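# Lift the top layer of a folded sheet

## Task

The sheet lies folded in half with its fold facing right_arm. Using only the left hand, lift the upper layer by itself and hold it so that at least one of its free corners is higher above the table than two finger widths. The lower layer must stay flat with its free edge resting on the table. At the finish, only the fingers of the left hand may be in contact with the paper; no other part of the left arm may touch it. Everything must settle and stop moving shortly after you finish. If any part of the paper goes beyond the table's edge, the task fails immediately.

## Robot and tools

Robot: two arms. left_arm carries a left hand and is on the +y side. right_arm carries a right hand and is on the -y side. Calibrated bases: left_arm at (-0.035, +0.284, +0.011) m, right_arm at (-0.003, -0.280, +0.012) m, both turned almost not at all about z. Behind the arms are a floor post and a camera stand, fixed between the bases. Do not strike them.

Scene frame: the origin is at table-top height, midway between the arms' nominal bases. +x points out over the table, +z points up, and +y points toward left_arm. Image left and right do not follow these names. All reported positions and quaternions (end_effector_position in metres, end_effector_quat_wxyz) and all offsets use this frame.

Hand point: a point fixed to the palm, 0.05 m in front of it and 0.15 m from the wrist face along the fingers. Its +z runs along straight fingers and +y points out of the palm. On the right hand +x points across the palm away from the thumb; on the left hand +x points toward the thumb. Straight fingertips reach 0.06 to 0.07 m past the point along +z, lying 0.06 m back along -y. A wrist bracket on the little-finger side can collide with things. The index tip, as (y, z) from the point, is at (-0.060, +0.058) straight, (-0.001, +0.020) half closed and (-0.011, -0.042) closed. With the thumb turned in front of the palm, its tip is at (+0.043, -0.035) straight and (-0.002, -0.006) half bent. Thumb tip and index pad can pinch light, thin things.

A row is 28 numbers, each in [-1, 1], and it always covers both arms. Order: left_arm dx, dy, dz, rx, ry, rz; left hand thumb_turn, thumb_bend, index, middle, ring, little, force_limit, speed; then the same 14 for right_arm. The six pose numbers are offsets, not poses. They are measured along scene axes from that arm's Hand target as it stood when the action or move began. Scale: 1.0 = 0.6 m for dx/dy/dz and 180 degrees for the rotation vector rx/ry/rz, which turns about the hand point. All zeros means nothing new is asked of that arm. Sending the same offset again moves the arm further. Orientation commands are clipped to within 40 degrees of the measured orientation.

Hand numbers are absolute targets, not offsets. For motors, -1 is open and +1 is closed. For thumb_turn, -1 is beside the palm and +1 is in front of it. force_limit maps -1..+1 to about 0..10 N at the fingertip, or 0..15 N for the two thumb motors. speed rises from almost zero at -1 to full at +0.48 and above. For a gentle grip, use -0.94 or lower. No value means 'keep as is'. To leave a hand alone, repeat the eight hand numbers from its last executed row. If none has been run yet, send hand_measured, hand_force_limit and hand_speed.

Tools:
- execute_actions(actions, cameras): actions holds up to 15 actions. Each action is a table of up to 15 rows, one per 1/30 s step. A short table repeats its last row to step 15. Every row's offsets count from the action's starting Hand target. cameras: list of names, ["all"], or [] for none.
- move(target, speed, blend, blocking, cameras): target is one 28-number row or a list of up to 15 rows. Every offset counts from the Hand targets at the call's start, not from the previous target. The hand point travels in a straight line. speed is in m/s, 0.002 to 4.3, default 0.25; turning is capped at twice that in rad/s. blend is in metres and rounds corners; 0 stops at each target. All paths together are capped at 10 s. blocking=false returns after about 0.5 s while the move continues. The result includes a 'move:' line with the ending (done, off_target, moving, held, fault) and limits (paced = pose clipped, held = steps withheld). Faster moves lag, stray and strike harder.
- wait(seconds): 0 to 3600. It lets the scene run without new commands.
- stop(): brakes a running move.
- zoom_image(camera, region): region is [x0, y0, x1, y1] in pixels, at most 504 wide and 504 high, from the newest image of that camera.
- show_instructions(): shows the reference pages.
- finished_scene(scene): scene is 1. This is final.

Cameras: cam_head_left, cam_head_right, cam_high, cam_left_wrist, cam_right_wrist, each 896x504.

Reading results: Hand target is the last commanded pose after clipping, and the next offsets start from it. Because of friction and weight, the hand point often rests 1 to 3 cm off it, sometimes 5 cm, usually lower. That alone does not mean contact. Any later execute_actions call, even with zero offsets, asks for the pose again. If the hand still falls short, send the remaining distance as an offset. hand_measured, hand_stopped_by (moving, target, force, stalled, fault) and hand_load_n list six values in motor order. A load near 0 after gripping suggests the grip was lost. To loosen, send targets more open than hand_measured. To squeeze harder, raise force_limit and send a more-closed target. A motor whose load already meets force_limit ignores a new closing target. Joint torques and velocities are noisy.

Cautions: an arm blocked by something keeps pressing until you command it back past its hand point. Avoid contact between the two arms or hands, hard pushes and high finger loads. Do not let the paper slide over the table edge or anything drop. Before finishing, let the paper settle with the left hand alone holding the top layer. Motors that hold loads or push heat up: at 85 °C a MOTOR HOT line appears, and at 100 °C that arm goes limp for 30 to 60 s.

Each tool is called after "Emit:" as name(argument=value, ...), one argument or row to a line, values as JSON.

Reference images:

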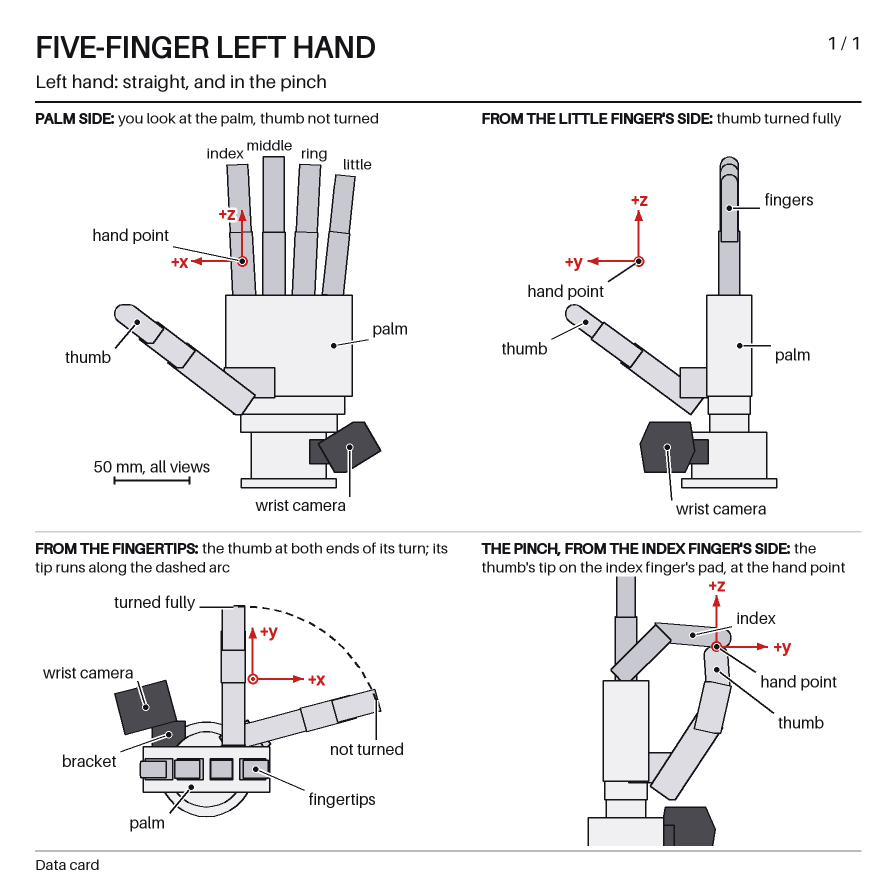

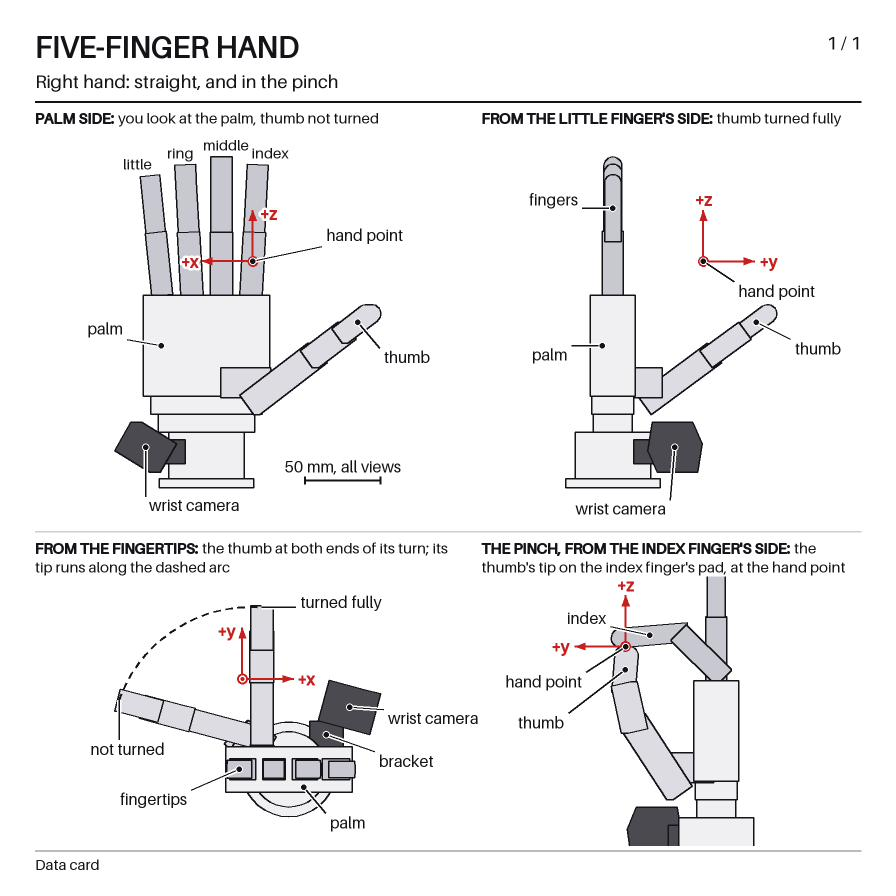

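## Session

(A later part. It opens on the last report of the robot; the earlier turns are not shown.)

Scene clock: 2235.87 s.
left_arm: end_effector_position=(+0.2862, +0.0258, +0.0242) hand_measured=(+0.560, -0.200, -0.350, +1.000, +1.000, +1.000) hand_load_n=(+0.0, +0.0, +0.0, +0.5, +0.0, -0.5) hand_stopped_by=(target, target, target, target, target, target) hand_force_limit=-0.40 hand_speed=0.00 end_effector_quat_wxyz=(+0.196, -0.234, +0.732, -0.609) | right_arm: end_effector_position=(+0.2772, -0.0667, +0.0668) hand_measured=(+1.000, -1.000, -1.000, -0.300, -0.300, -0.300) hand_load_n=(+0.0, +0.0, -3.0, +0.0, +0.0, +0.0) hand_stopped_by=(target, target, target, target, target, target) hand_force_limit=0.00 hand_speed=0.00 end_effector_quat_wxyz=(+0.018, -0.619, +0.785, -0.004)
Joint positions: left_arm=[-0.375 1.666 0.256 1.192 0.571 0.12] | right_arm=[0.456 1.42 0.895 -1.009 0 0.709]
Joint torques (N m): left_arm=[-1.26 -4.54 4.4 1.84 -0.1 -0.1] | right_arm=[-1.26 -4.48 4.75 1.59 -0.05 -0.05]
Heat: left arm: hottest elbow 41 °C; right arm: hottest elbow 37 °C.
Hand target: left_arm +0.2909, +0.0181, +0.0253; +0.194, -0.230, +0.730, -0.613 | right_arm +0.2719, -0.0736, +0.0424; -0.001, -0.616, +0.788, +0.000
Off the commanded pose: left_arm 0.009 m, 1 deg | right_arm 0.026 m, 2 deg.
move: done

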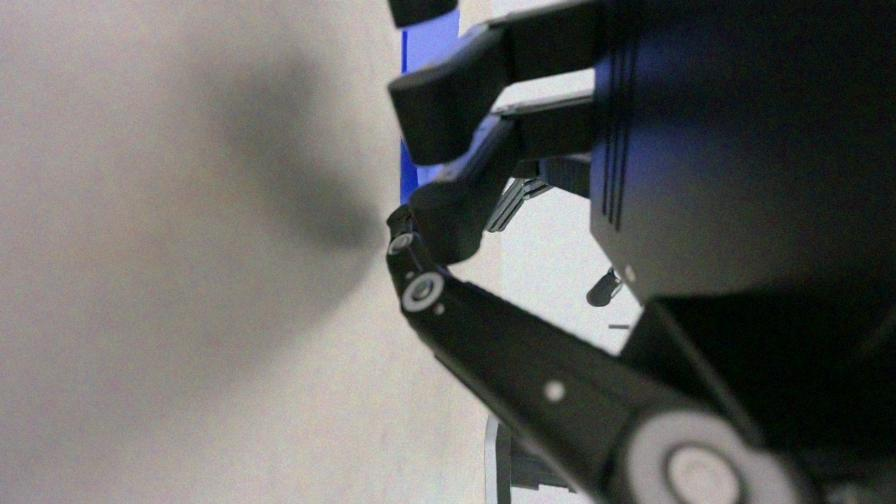

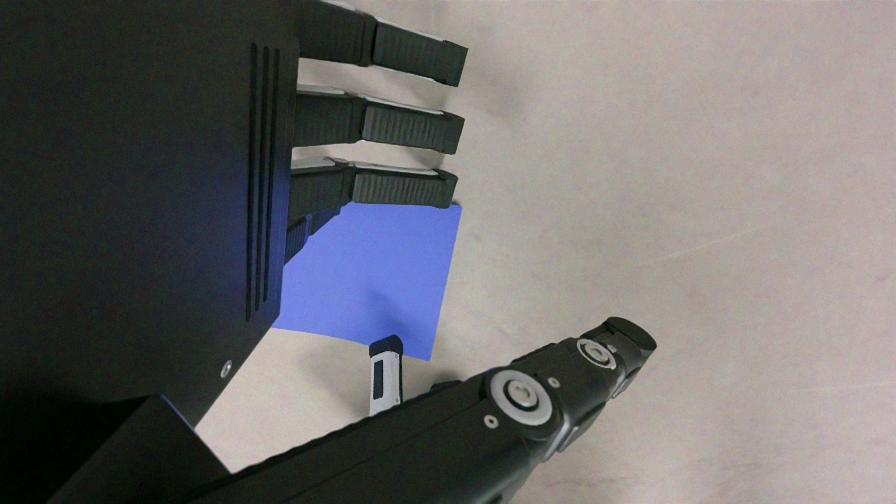

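Emit:
move(
  target=[0.0096, -0.0137, -0.0055, 0, 0, 0, 0.56, -0.2, -0.35, 1, 1, 1, -0.4, 0, 0, 0, 0, 0, 0, 0, 1, -1, -1, -0.3, -0.3, -0.3, 0, 0],
  speed=0.03,
  cameras=["cam_left_wrist", "cam_right_wrist"],
)

Emit:
zoom_image(
  camera="cam_left_wrist",
  region=[280, 0, 520, 260],
)

Emit:
zoom_image(
  camera="cam_right_wrist",
  region=[300, 280, 480, 440],
)

Scene clock: 2248.73 s.
left_arm: end_effector_position=(+0.2914, +0.0182, +0.0195) hand_measured=(+0.560, -0.200, -0.350, +1.000, +1.000, +1.000) hand_load_n=(+0.0, +0.0, +0.0, +0.0, +0.5, +0.0) hand_stopped_by=(target, target, target, target, target, target) hand_force_limit=-0.40 hand_speed=0.00 end_effector_quat_wxyz=(+0.194, -0.236, +0.733, -0.607) | right_arm: end_effector_position=(+0.2772, -0.0667, +0.0668) hand_measured=(+1.000, -1.000, -1.000, -0.300, -0.300, -0.300) hand_load_n=(+0.0, -0.5, -3.0, +0.0, +0.0, +0.0) hand_stopped_by=(target, target, target, target, target, target) hand_force_limit=0.00 hand_speed=0.00 end_effector_quat_wxyz=(+0.018, -0.619, +0.785, -0.004)
Joint positions: left_arm=[-0.395 1.693 0.279 1.192 0.552 0.115] | right_arm=[0.456 1.42 0.895 -1.009 0 0.709]
Joint torques (N m): left_arm=[-1.32 -4.84 4.31 2.17 -0.1 -0.14] | right_arm=[-1.26 -4.48 4.77 1.58 -0.05 -0.05]
Heat: left arm: hottest elbow 41 °C; right arm: hottest elbow 37 °C.
Hand target: left_arm +0.2966, +0.0100, +0.0219; +0.194, -0.231, +0.730, -0.613 | right_arm +0.2719, -0.0736, +0.0424; -0.001, -0.616, +0.788, +0.000
Off the commanded pose: left_arm 0.010 m, 1 deg | right_arm 0.026 m, 2 deg.
move: done

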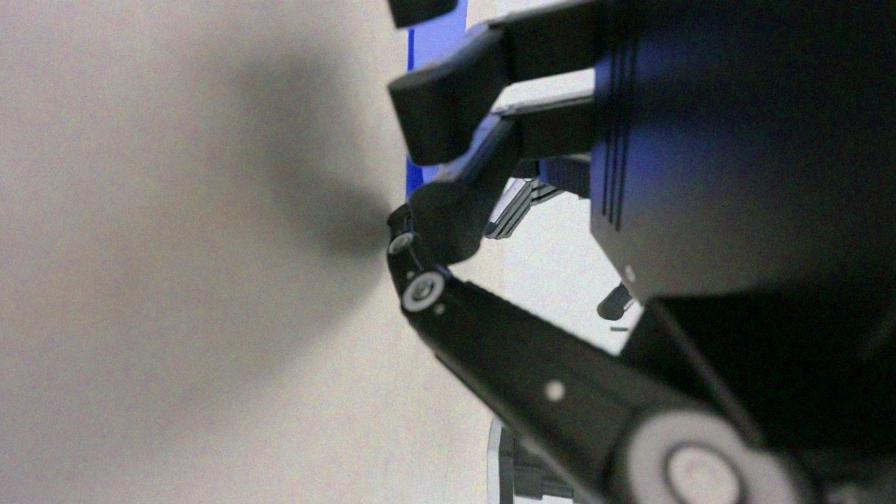

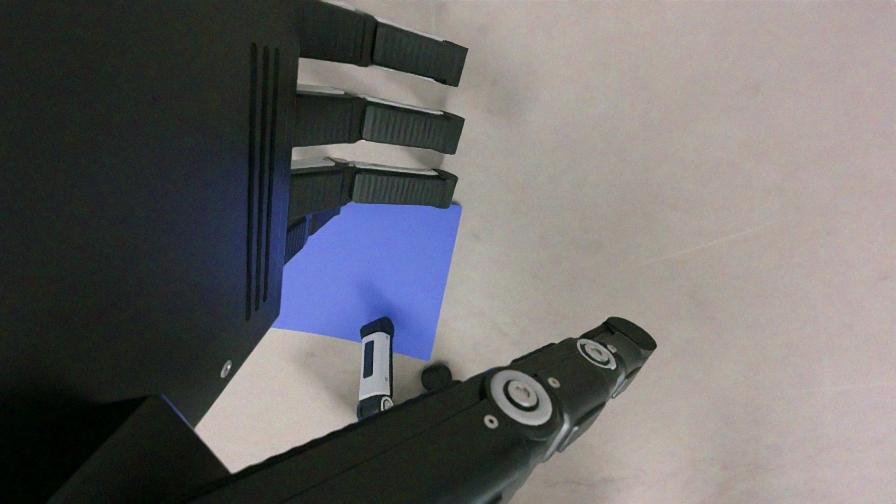

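Scaled by 1.938 from the camera's image (finer frame: 1280x720).

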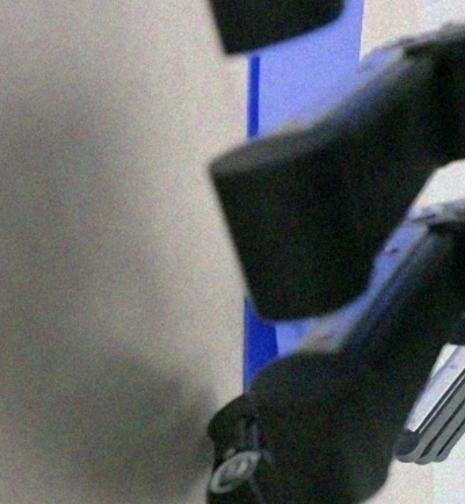

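Scaled by 2.800 from the camera's image (finer frame: 1280x720).

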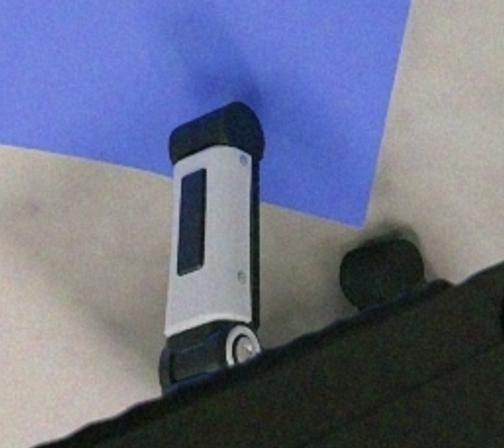

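Emit:
move(
  target=[0.0043, -0.011, 0.0012, 0, 0, 0, 0.56, -0.2, -0.35, 1, 1, 1, -0.4, 0, 0, 0, 0, 0, 0, 0, 1, -1, -1, -0.3, -0.3, -0.3, 0, 0],
  speed=0.03,
  cameras=["cam_left_wrist", "cam_right_wrist"],
)

Emit:
zoom_image(
  camera="cam_left_wrist",
  region=[280, 0, 520, 260],
)

Emit:
zoom_image(
  camera="cam_right_wrist",
  region=[300, 280, 480, 440],
)

Scene clock: 2266.47 s.
left_arm: end_effector_position=(+0.2951, +0.0112, +0.0223) hand_measured=(+0.560, -0.200, -0.350, +1.000, +1.000, +1.000) hand_load_n=(+0.0, +0.0, +0.0, +0.0, +0.0, +0.0) hand_stopped_by=(target, target, target, target, target, target) hand_force_limit=-0.40 hand_speed=0.00 end_effector_quat_wxyz=(+0.197, -0.234, +0.731, -0.610) | right_arm: end_effector_position=(+0.2772, -0.0667, +0.0668) hand_measured=(+1.000, -1.000, -1.000, -0.300, -0.300, -0.300) hand_load_n=(+0.0, +0.0, -3.0, +0.0, +0.0, +0.0) hand_stopped_by=(target, target, target, target, target, target) hand_force_limit=0.00 hand_speed=0.00 end_effector_quat_wxyz=(+0.018, -0.619, +0.785, -0.004)
Joint positions: left_arm=[-0.414 1.695 0.293 1.192 0.534 0.111] | right_arm=[0.456 1.42 0.895 -1.009 0 0.709]
Joint torques (N m): left_arm=[-1.2 -5.25 4.45 1.81 -0.11 -0.12] | right_arm=[-1.2 -4.42 4.77 1.55 -0.06 -0.05]
Heat: left arm: hottest elbow 41 °C; right arm: hottest elbow 36 °C.
Hand target: left_arm +0.2992, +0.0033, +0.0227; +0.194, -0.230, +0.730, -0.613 | right_arm +0.2719, -0.0736, +0.0424; -0.001, -0.616, +0.788, +0.000
Off the commanded pose: left_arm 0.009 m, 1 deg | right_arm 0.026 m, 2 deg.
move: done

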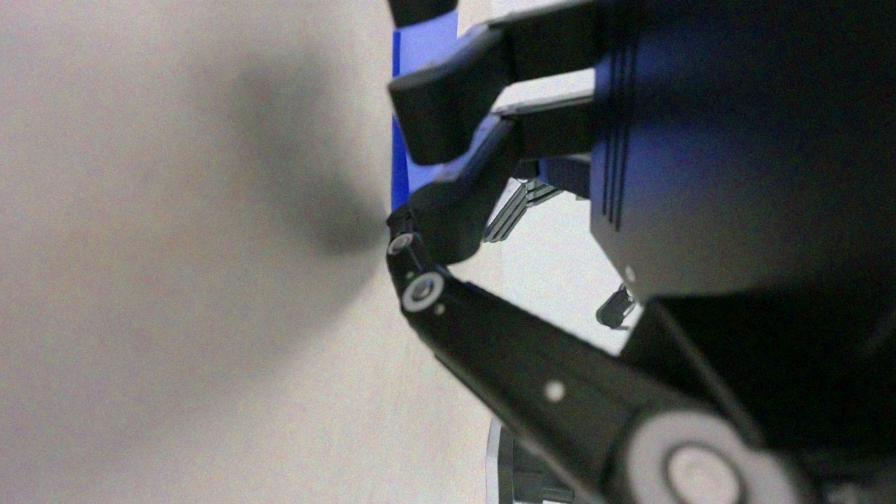

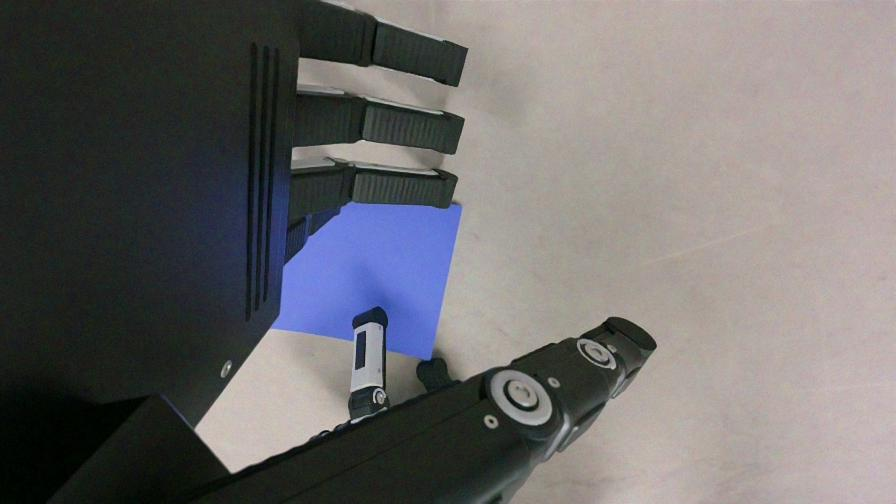

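Scaled by 1.938 from the camera's image (finer frame: 1280x720).

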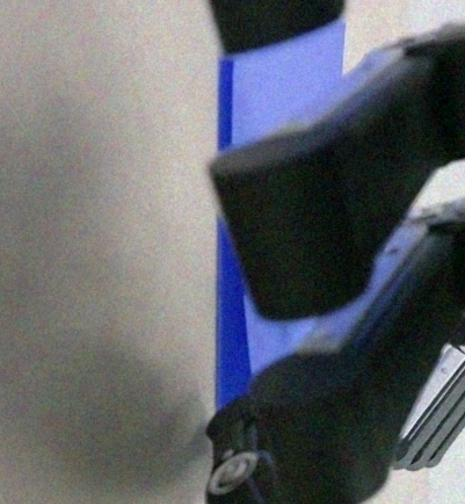

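Scaled by 2.800 from the camera's image (finer frame: 1280x720).

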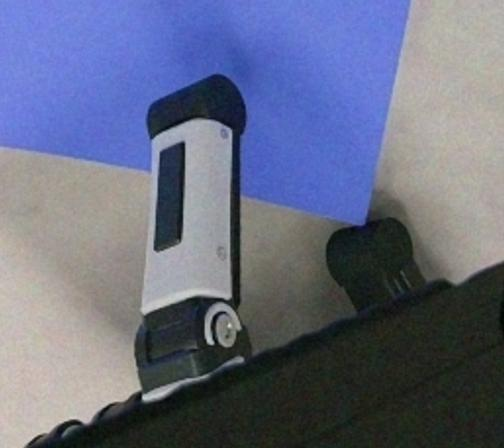

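Emit:
move(
  target=[-0.0045, 0.006, -0.0025, 0, 0, 0, 0.56, -0.2, -0.35, 1, 1, 1, -0.4, 0, 0, 0, 0, 0, 0, 0, 1, -1, -1, -0.3, -0.3, -0.3, 0, 0],
  speed=0.03,
)

Scene clock: 2279.47 s.
left_arm: end_effector_position=(+0.2940, +0.0111, +0.0205) hand_measured=(+0.560, -0.200, -0.350, +1.000, +1.000, +1.000) hand_load_n=(+0.0, +0.0, +0.0, +0.0, +0.0, +0.0) hand_stopped_by=(target, target, target, target, target, target) hand_force_limit=-0.40 hand_speed=0.00 end_effector_quat_wxyz=(+0.194, -0.234, +0.733, -0.609) | right_arm: end_effector_position=(+0.2772, -0.0667, +0.0668) hand_measured=(+1.000, -1.000, -1.000, -0.300, -0.300, -0.300) hand_load_n=(+0.0, +0.0, -3.0, +0.0, +0.0, +0.0) hand_stopped_by=(target, target, target, target, target, target) hand_force_limit=0.00 hand_speed=0.00 end_effector_quat_wxyz=(+0.018, -0.619, +0.785, -0.004)
Joint positions: left_arm=[-0.414 1.699 0.293 1.192 0.537 0.111] | right_arm=[0.456 1.42 0.895 -1.009 0 0.709]
Joint torques (N m): left_arm=[-0.44 -5.01 3.62 2.3 0.05 -0.11] | right_arm=[-1.2 -4.48 4.78 1.57 -0.05 -0.05]
Heat: left arm: hottest elbow 41 °C; right arm: hottest elbow 36 °C.
Hand target: left_arm +0.2965, +0.0068, +0.0213; +0.194, -0.230, +0.730, -0.614 | right_arm +0.2719, -0.0736, +0.0424; -0.001, -0.616, +0.788, +0.000
Off the commanded pose: left_arm 0.005 m, 1 deg | right_arm 0.026 m, 2 deg.
move: done

Emit:
move(
  target=[0.008, -0.013, 0.0, 0, 0, 0, 0.56, -0.2, -0.35, 1, 1, 1, -0.4, 0, 0, 0, 0, 0, 0, 0, 1, -1, -1, -0.3, -0.3, -0.3, 0, 0],
  speed=0.03,
  cameras=["cam_left_wrist", "cam_right_wrist"],
)

Emit:
zoom_image(
  camera="cam_left_wrist",
  region=[280, 0, 520, 260],
)

Emit:
zoom_image(
  camera="cam_right_wrist",
  region=[300, 280, 480, 440],
)

Scene clock: 2290.00 s.
left_arm: end_effector_position=(+0.2967, +0.0075, +0.0202) hand_measured=(+0.560, -0.200, -0.350, +1.000, +1.000, +1.000) hand_load_n=(+0.0, +0.0, +0.0, +0.0, +0.0, +0.0) hand_stopped_by=(target, target, target, target, target, target) hand_force_limit=-0.40 hand_speed=0.00 end_effector_quat_wxyz=(+0.196, -0.235, +0.732, -0.609) | right_arm: end_effector_position=(+0.2772, -0.0667, +0.0668) hand_measured=(+1.000, -1.000, -1.000, -0.300, -0.300, -0.300) hand_load_n=(+0.0, +0.0, -3.0, +0.0, +0.5, +0.0) hand_stopped_by=(target, target, target, target, target, target) hand_force_limit=0.00 hand_speed=0.00 end_effector_quat_wxyz=(+0.018, -0.619, +0.785, -0.004)
Joint positions: left_arm=[-0.424 1.706 0.302 1.192 0.524 0.108] | right_arm=[0.456 1.42 0.895 -1.009 0 0.709]
Joint torques (N m): left_arm=[-1.26 -5.71 4.51 1.92 -0.12 -0.12] | right_arm=[-1.2 -4.42 4.79 1.58 -0.06 -0.05]
Heat: left arm: hottest elbow 41 °C; right arm: hottest elbow 36 °C.
Hand target: left_arm +0.3013, -0.0010, +0.0212; +0.194, -0.230, +0.730, -0.614 | right_arm +0.2719, -0.0736, +0.0424; -0.001, -0.616, +0.788, +0.000
Off the commanded pose: left_arm 0.010 m, 1 deg | right_arm 0.026 m, 2 deg.
move: done

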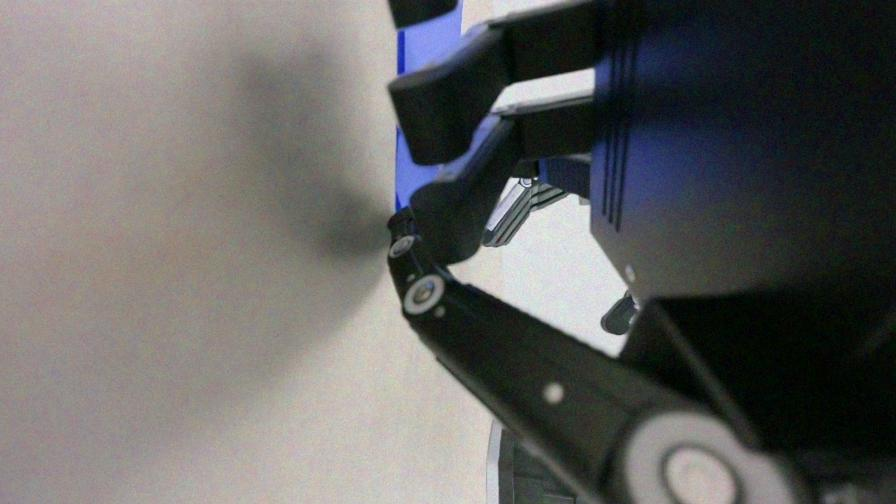

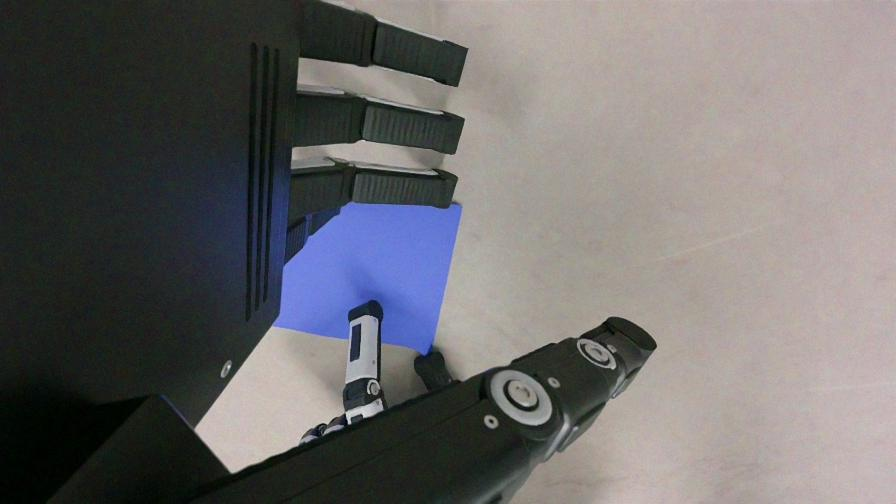

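Scaled by 1.938 from the camera's image (finer frame: 1280x720).

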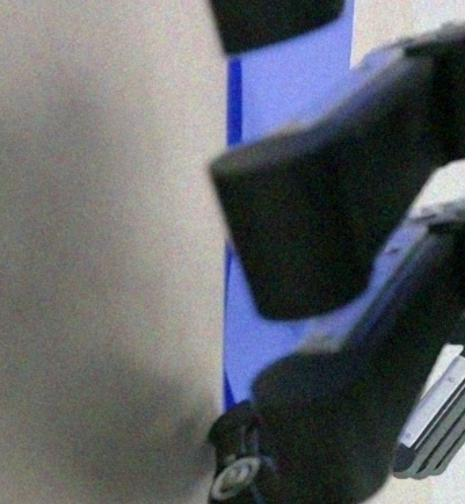

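Scaled by 2.800 from the camera's image (finer frame: 1280x720).

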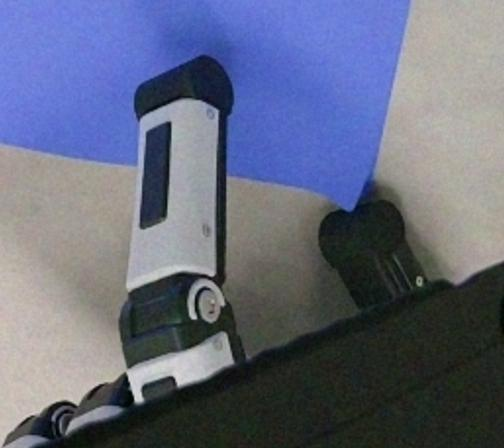

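Emit:
zoom_image(
  camera="cam_left_wrist",
  region=[370, 100, 470, 250],
)

Emit:
zoom_image(
  camera="cam_right_wrist",
  region=[380, 310, 480, 400],
)

Scaled by 3.360 from the camera's image (finer frame: 1280x720).

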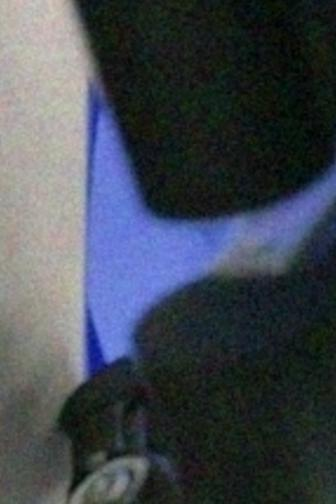

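Scaled by 5.040 from the camera's image (finer frame: 1280x720).

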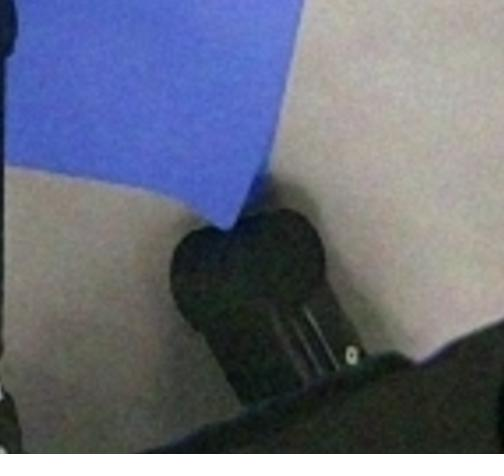

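Emit:
move(
  target=[0.0057, -0.0082, 0.0012, 0, 0, 0, 0.56, -0.2, -0.35, 1, 1, 1, -0.4, 0, 0, 0, 0, 0, 0, 0, 1, -1, -1, -0.3, -0.3, -0.3, 0, 0],
  speed=0.03,
  cameras=["cam_left_wrist", "cam_right_wrist"],
)

Emit:
zoom_image(
  camera="cam_left_wrist",
  region=[340, 0, 500, 250],
)

Emit:
zoom_image(
  camera="cam_right_wrist",
  region=[340, 280, 480, 400],
)

Scene clock: 2308.20 s.
left_arm: end_effector_position=(+0.3015, +0.0022, +0.0232) hand_measured=(+0.560, -0.200, -0.350, +1.000, +1.000, +1.000) hand_load_n=(+0.0, +0.0, +0.0, +0.0, +0.0, +0.0) hand_stopped_by=(target, target, target, target, target, target) hand_force_limit=-0.40 hand_speed=0.00 end_effector_quat_wxyz=(+0.199, -0.232, +0.730, -0.612) | right_arm: end_effector_position=(+0.2772, -0.0667, +0.0668) hand_measured=(+1.000, -1.000, -1.000, -0.300, -0.300, -0.300) hand_load_n=(+0.0, -0.5, -3.0, +0.0, +0.0, +0.0) hand_stopped_by=(target, target, target, target, target, target) hand_force_limit=0.00 hand_speed=0.00 end_effector_quat_wxyz=(+0.018, -0.619, +0.785, -0.004)
Joint positions: left_arm=[-0.434 1.708 0.316 1.192 0.513 0.106] | right_arm=[0.456 1.42 0.895 -1.009 0 0.709]
Joint torques (N m): left_arm=[-1.14 -5.6 4.55 1.48 -0.12 -0.13] | right_arm=[-1.2 -4.48 4.77 1.57 -0.06 -0.04]
Heat: left arm: hottest elbow 41 °C; right arm: hottest elbow 36 °C.
Hand target: left_arm +0.3047, -0.0058, +0.0219; +0.194, -0.230, +0.730, -0.613 | right_arm +0.2719, -0.0736, +0.0424; -0.001, -0.616, +0.788, +0.000
Off the commanded pose: left_arm 0.009 m, 1 deg | right_arm 0.026 m, 2 deg.
move: done

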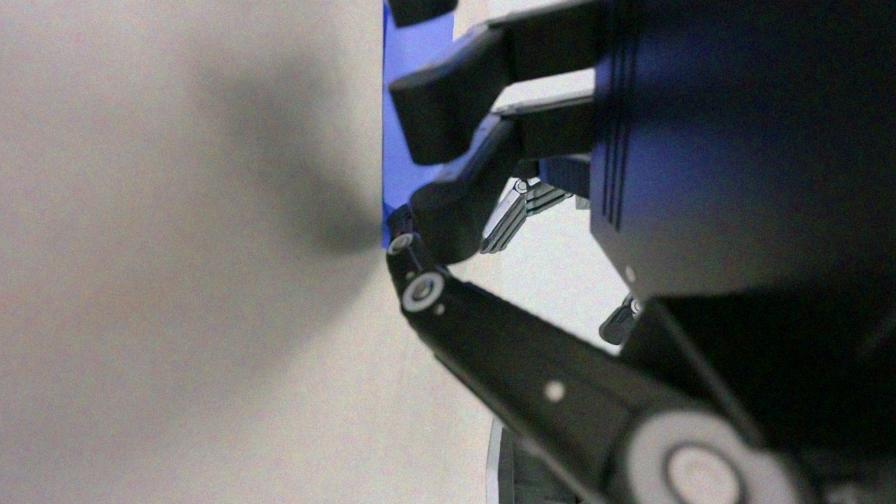

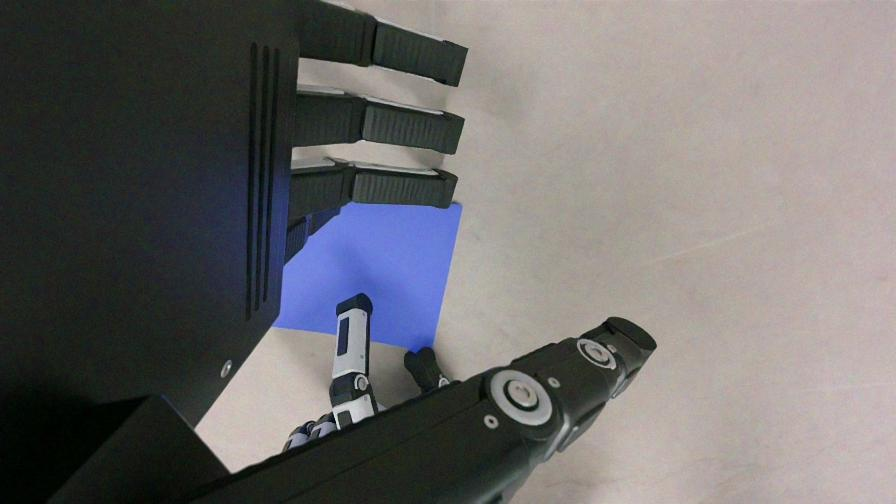

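Scaled by 2.016 from the camera's image (finer frame: 1280x720).

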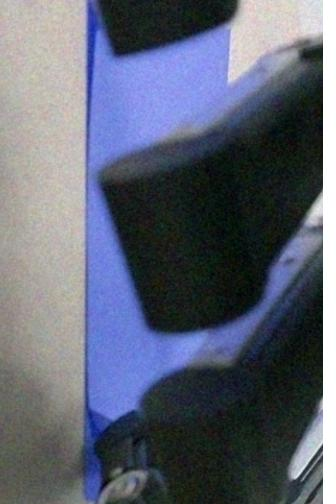

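Scaled by 3.600 from the camera's image (finer frame: 1280x720).

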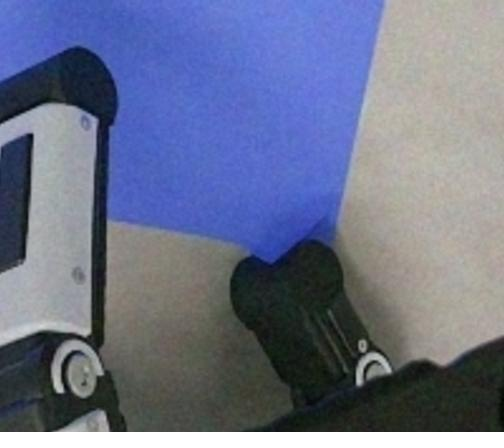

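Emit:
move(
  target=[0.0057, -0.0082, 0.0, 0, 0, 0, 0.56, -0.2, -0.35, 1, 1, 1, -0.4, 0, 0, 0, 0, 0, 0, 0, 1, -1, -1, -0.3, -0.3, -0.3, 0, 0],
  speed=0.03,
  cameras=["cam_left_wrist", "cam_right_wrist"],
)

Emit:
zoom_image(
  camera="cam_left_wrist",
  region=[340, 0, 500, 280],
)

Emit:
zoom_image(
  camera="cam_right_wrist",
  region=[340, 280, 480, 400],
)

Scene clock: 2326.43 s.
left_arm: end_effector_position=(+0.3048, -0.0026, +0.0236) hand_measured=(+0.560, -0.200, -0.350, +1.000, +1.000, +1.000) hand_load_n=(+0.0, +0.0, +0.0, +0.0, +0.0, +0.0) hand_stopped_by=(target, target, target, target, target, target) hand_force_limit=-0.40 hand_speed=0.00 end_effector_quat_wxyz=(+0.200, -0.232, +0.729, -0.612) | right_arm: end_effector_position=(+0.2772, -0.0667, +0.0668) hand_measured=(+1.000, -1.000, -1.000, -0.300, -0.300, -0.300) hand_load_n=(+0.0, +0.0, -3.0, +0.0, +0.0, +0.0) hand_stopped_by=(target, target, target, target, target, target) hand_force_limit=0.00 hand_speed=0.00 end_effector_quat_wxyz=(+0.018, -0.619, +0.785, -0.004)
Joint positions: left_arm=[-0.445 1.713 0.329 1.188 0.503 0.104] | right_arm=[0.456 1.42 0.895 -1.009 0 0.709]
Joint torques (N m): left_arm=[-1.26 -5.19 4.68 1.37 -0.12 -0.13] | right_arm=[-1.2 -4.48 4.75 1.59 -0.06 -0.05]
Heat: left arm: hottest elbow 41 °C; right arm: hottest elbow 36 °C.
Hand target: left_arm +0.3080, -0.0108, +0.0218; +0.193, -0.231, +0.730, -0.613 | right_arm +0.2719, -0.0736, +0.0424; -0.001, -0.616, +0.788, +0.000
Off the commanded pose: left_arm 0.009 m, 1 deg | right_arm 0.026 m, 2 deg.
move: done

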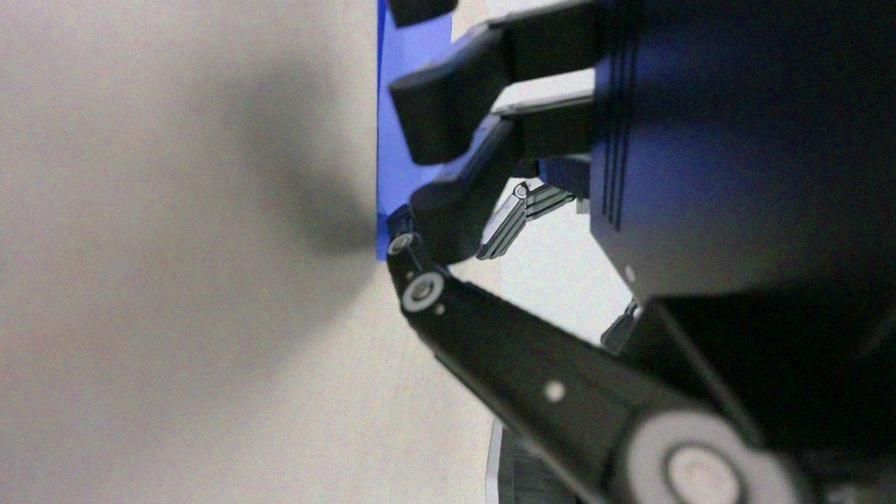

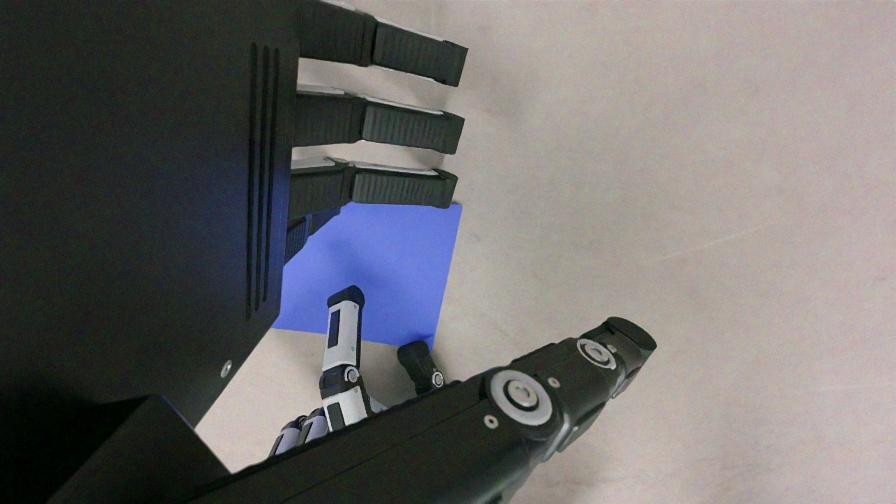

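Scaled by 1.800 from the camera's image (finer frame: 1280x720).

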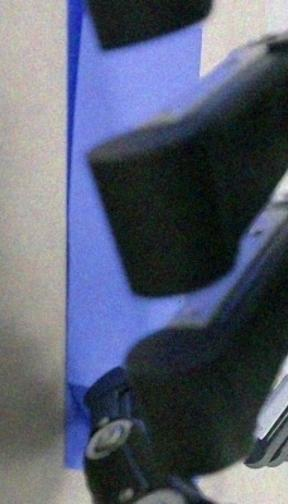

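Scaled by 3.600 from the camera's image (finer frame: 1280x720).

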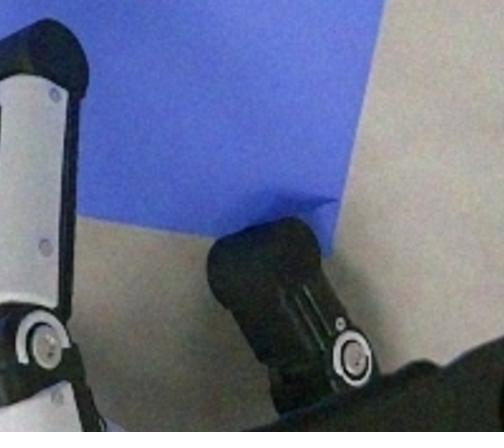

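Emit:
move(
  target=[0, 0, 0, 0, 0, 0, 0.56, -0.2, -0.05, 1, 1, 1, -0.5, -0.6, 0, 0, 0, 0, 0, 0, 1, -1, -1, -0.3, -0.3, -0.3, 0, 0],
  speed=0.03,
  cameras=["cam_left_wrist", "cam_right_wrist"],
)

Emit:
zoom_image(
  camera="cam_left_wrist",
  region=[340, 0, 500, 280],
)

Emit:
zoom_image(
  camera="cam_right_wrist",
  region=[340, 280, 480, 400],
)

Scene clock: 2341.77 s.
left_arm: end_effector_position=(+0.3049, -0.0026, +0.0236) hand_measured=(+0.560, -0.200, -0.050, +1.000, +1.000, +1.000) hand_load_n=(+0.0, +0.0, +0.0, +0.0, +0.0, +0.0) hand_stopped_by=(target, target, target, target, target, target) hand_force_limit=-0.50 hand_speed=-0.60 end_effector_quat_wxyz=(+0.200, -0.232, +0.729, -0.612) | right_arm: end_effector_position=(+0.2772, -0.0667, +0.0668) hand_measured=(+1.000, -1.000, -1.000, -0.300, -0.300, -0.300) hand_load_n=(+0.0, +0.0, -3.0, +0.0, +0.0, +0.0) hand_stopped_by=(target, target, target, target, target, target) hand_force_limit=0.00 hand_speed=0.00 end_effector_quat_wxyz=(+0.018, -0.619, +0.785, -0.004)
Joint positions: left_arm=[-0.445 1.713 0.329 1.188 0.503 0.104] | right_arm=[0.456 1.42 0.895 -1.009 0 0.709]
Joint torques (N m): left_arm=[-1.14 -5.25 4.66 1.4 -0.12 -0.13] | right_arm=[-1.2 -4.54 4.77 1.57 -0.06 -0.04]
Heat: left arm: hottest elbow 41 °C; right arm: hottest elbow 36 °C.
Hand target: left_arm +0.3081, -0.0107, +0.0218; +0.194, -0.230, +0.730, -0.613 | right_arm +0.2719, -0.0736, +0.0424; -0.001, -0.616, +0.788, +0.000
Off the commanded pose: left_arm 0.009 m, 1 deg | right_arm 0.026 m, 2 deg.
move: done

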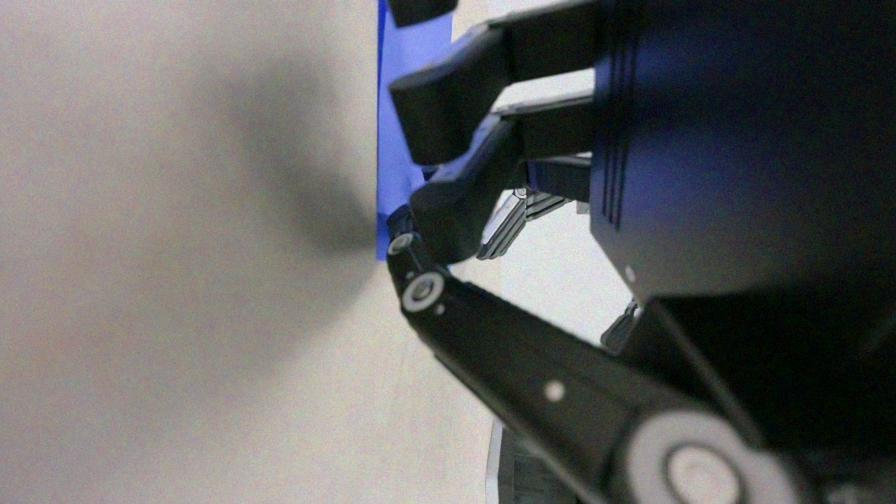

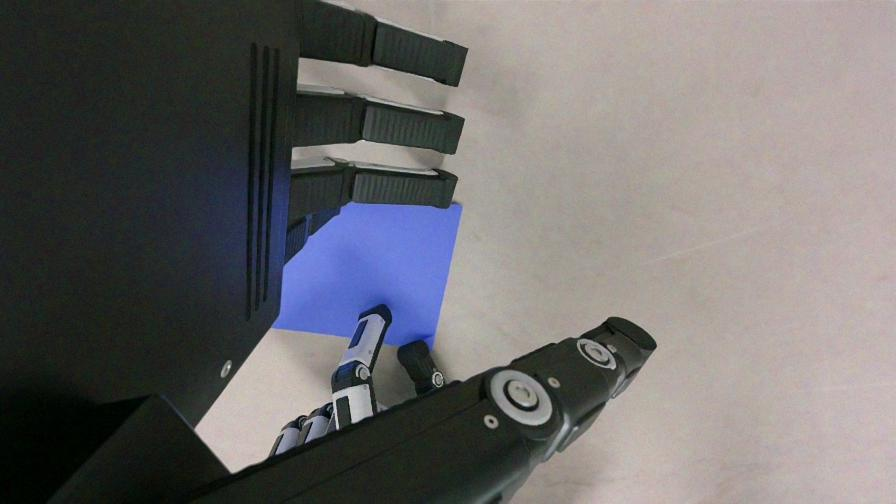

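Scaled by 1.800 from the camera's image (finer frame: 1280x720).

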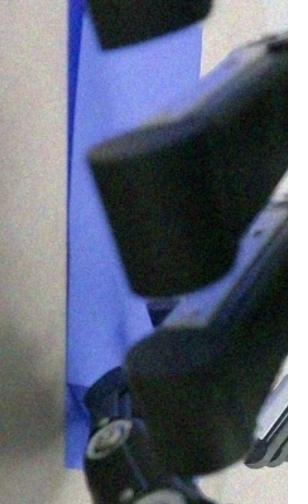

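Scaled by 3.600 from the camera's image (finer frame: 1280x720).

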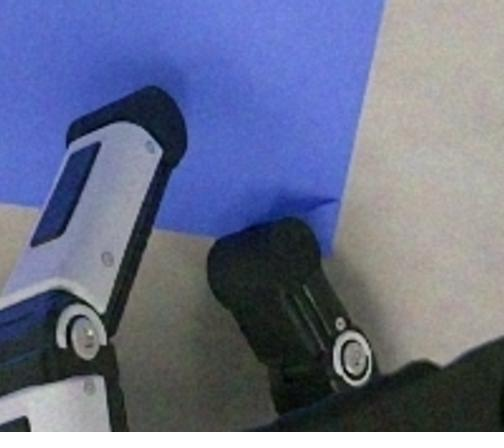

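Emit:
move(
  target=[0, 0, 0, 0, 0, 0, 0.56, -0.2, 0.1, 1, 1, 1, -0.5, -0.7, 0, 0, 0, 0, 0, 0, 1, -1, -1, -0.3, -0.3, -0.3, 0, 0],
  speed=0.03,
  cameras=["cam_left_wrist", "cam_right_wrist"],
)

Emit:
zoom_image(
  camera="cam_left_wrist",
  region=[340, 0, 500, 280],
)

Emit:
zoom_image(
  camera="cam_right_wrist",
  region=[340, 280, 480, 400],
)

Scene clock: 2349.53 s.
left_arm: end_effector_position=(+0.3049, -0.0026, +0.0236) hand_measured=(+0.560, -0.200, +0.100, +1.000, +1.000, +1.000) hand_load_n=(+0.0, +0.5, +0.0, +0.0, +0.0, +0.0) hand_stopped_by=(target, target, target, target, target, target) hand_force_limit=-0.50 hand_speed=-0.70 end_effector_quat_wxyz=(+0.200, -0.232, +0.729, -0.612) | right_arm: end_effector_position=(+0.2772, -0.0667, +0.0668) hand_measured=(+1.000, -1.000, -1.000, -0.300, -0.300, -0.300) hand_load_n=(+0.0, -0.5, -2.5, +0.0, +0.0, +0.0) hand_stopped_by=(target, target, target, target, target, target) hand_force_limit=0.00 hand_speed=0.00 end_effector_quat_wxyz=(+0.018, -0.619, +0.785, -0.004)
Joint positions: left_arm=[-0.445 1.713 0.329 1.188 0.503 0.104] | right_arm=[0.456 1.42 0.895 -1.009 0 0.709]
Joint torques (N m): left_arm=[-1.32 -5.3 4.68 1.39 -0.12 -0.13] | right_arm=[-1.14 -4.42 4.77 1.58 -0.06 -0.05]
Heat: left arm: hottest elbow 41 °C; right arm: hottest elbow 36 °C.
Hand target: left_arm +0.3081, -0.0107, +0.0218; +0.194, -0.230, +0.730, -0.613 | right_arm +0.2719, -0.0736, +0.0424; -0.001, -0.616, +0.788, +0.000
Off the commanded pose: left_arm 0.009 m, 1 deg | right_arm 0.026 m, 2 deg.
move: done

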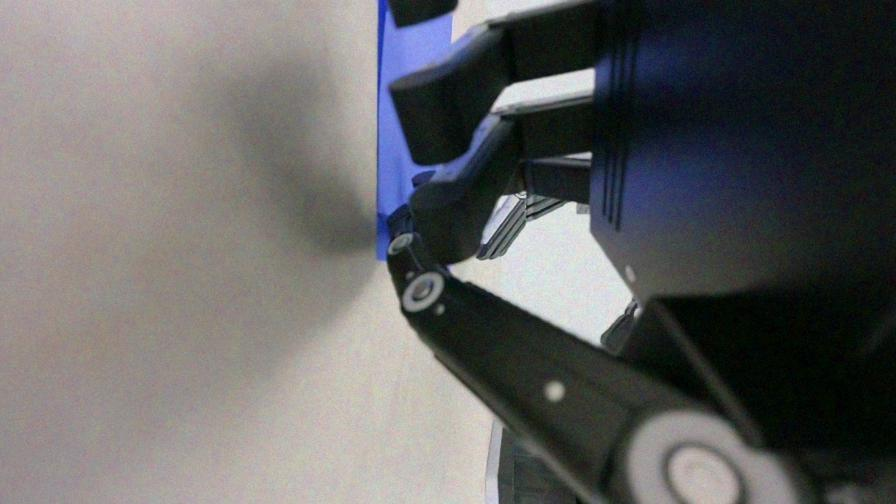

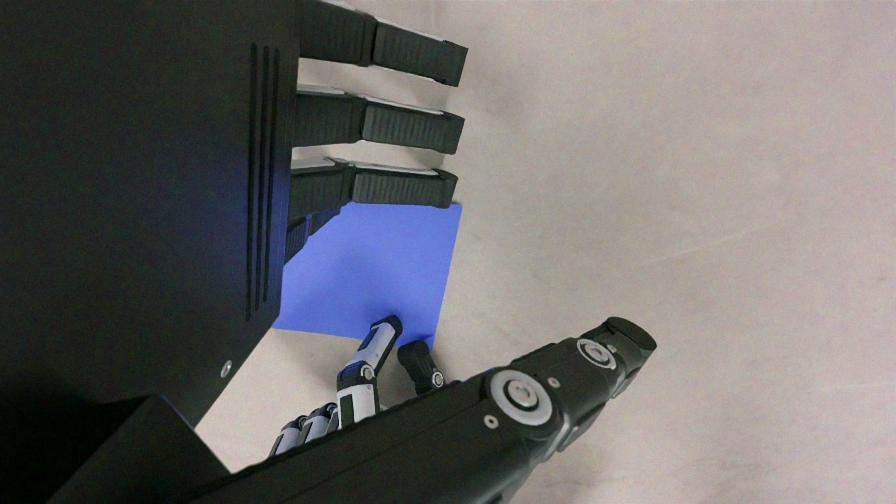

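Scaled by 1.800 from the camera's image (finer frame: 1280x720).

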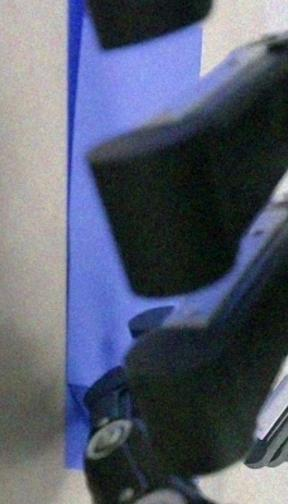

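Scaled by 3.600 from the camera's image (finer frame: 1280x720).

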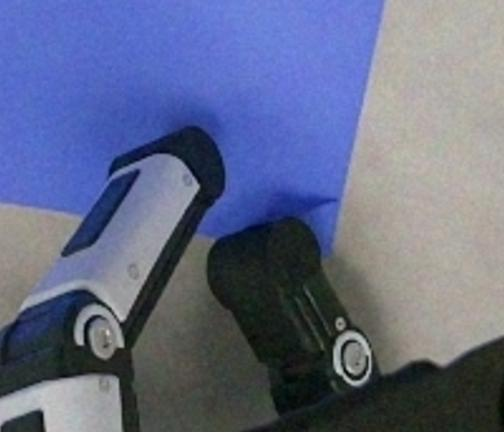

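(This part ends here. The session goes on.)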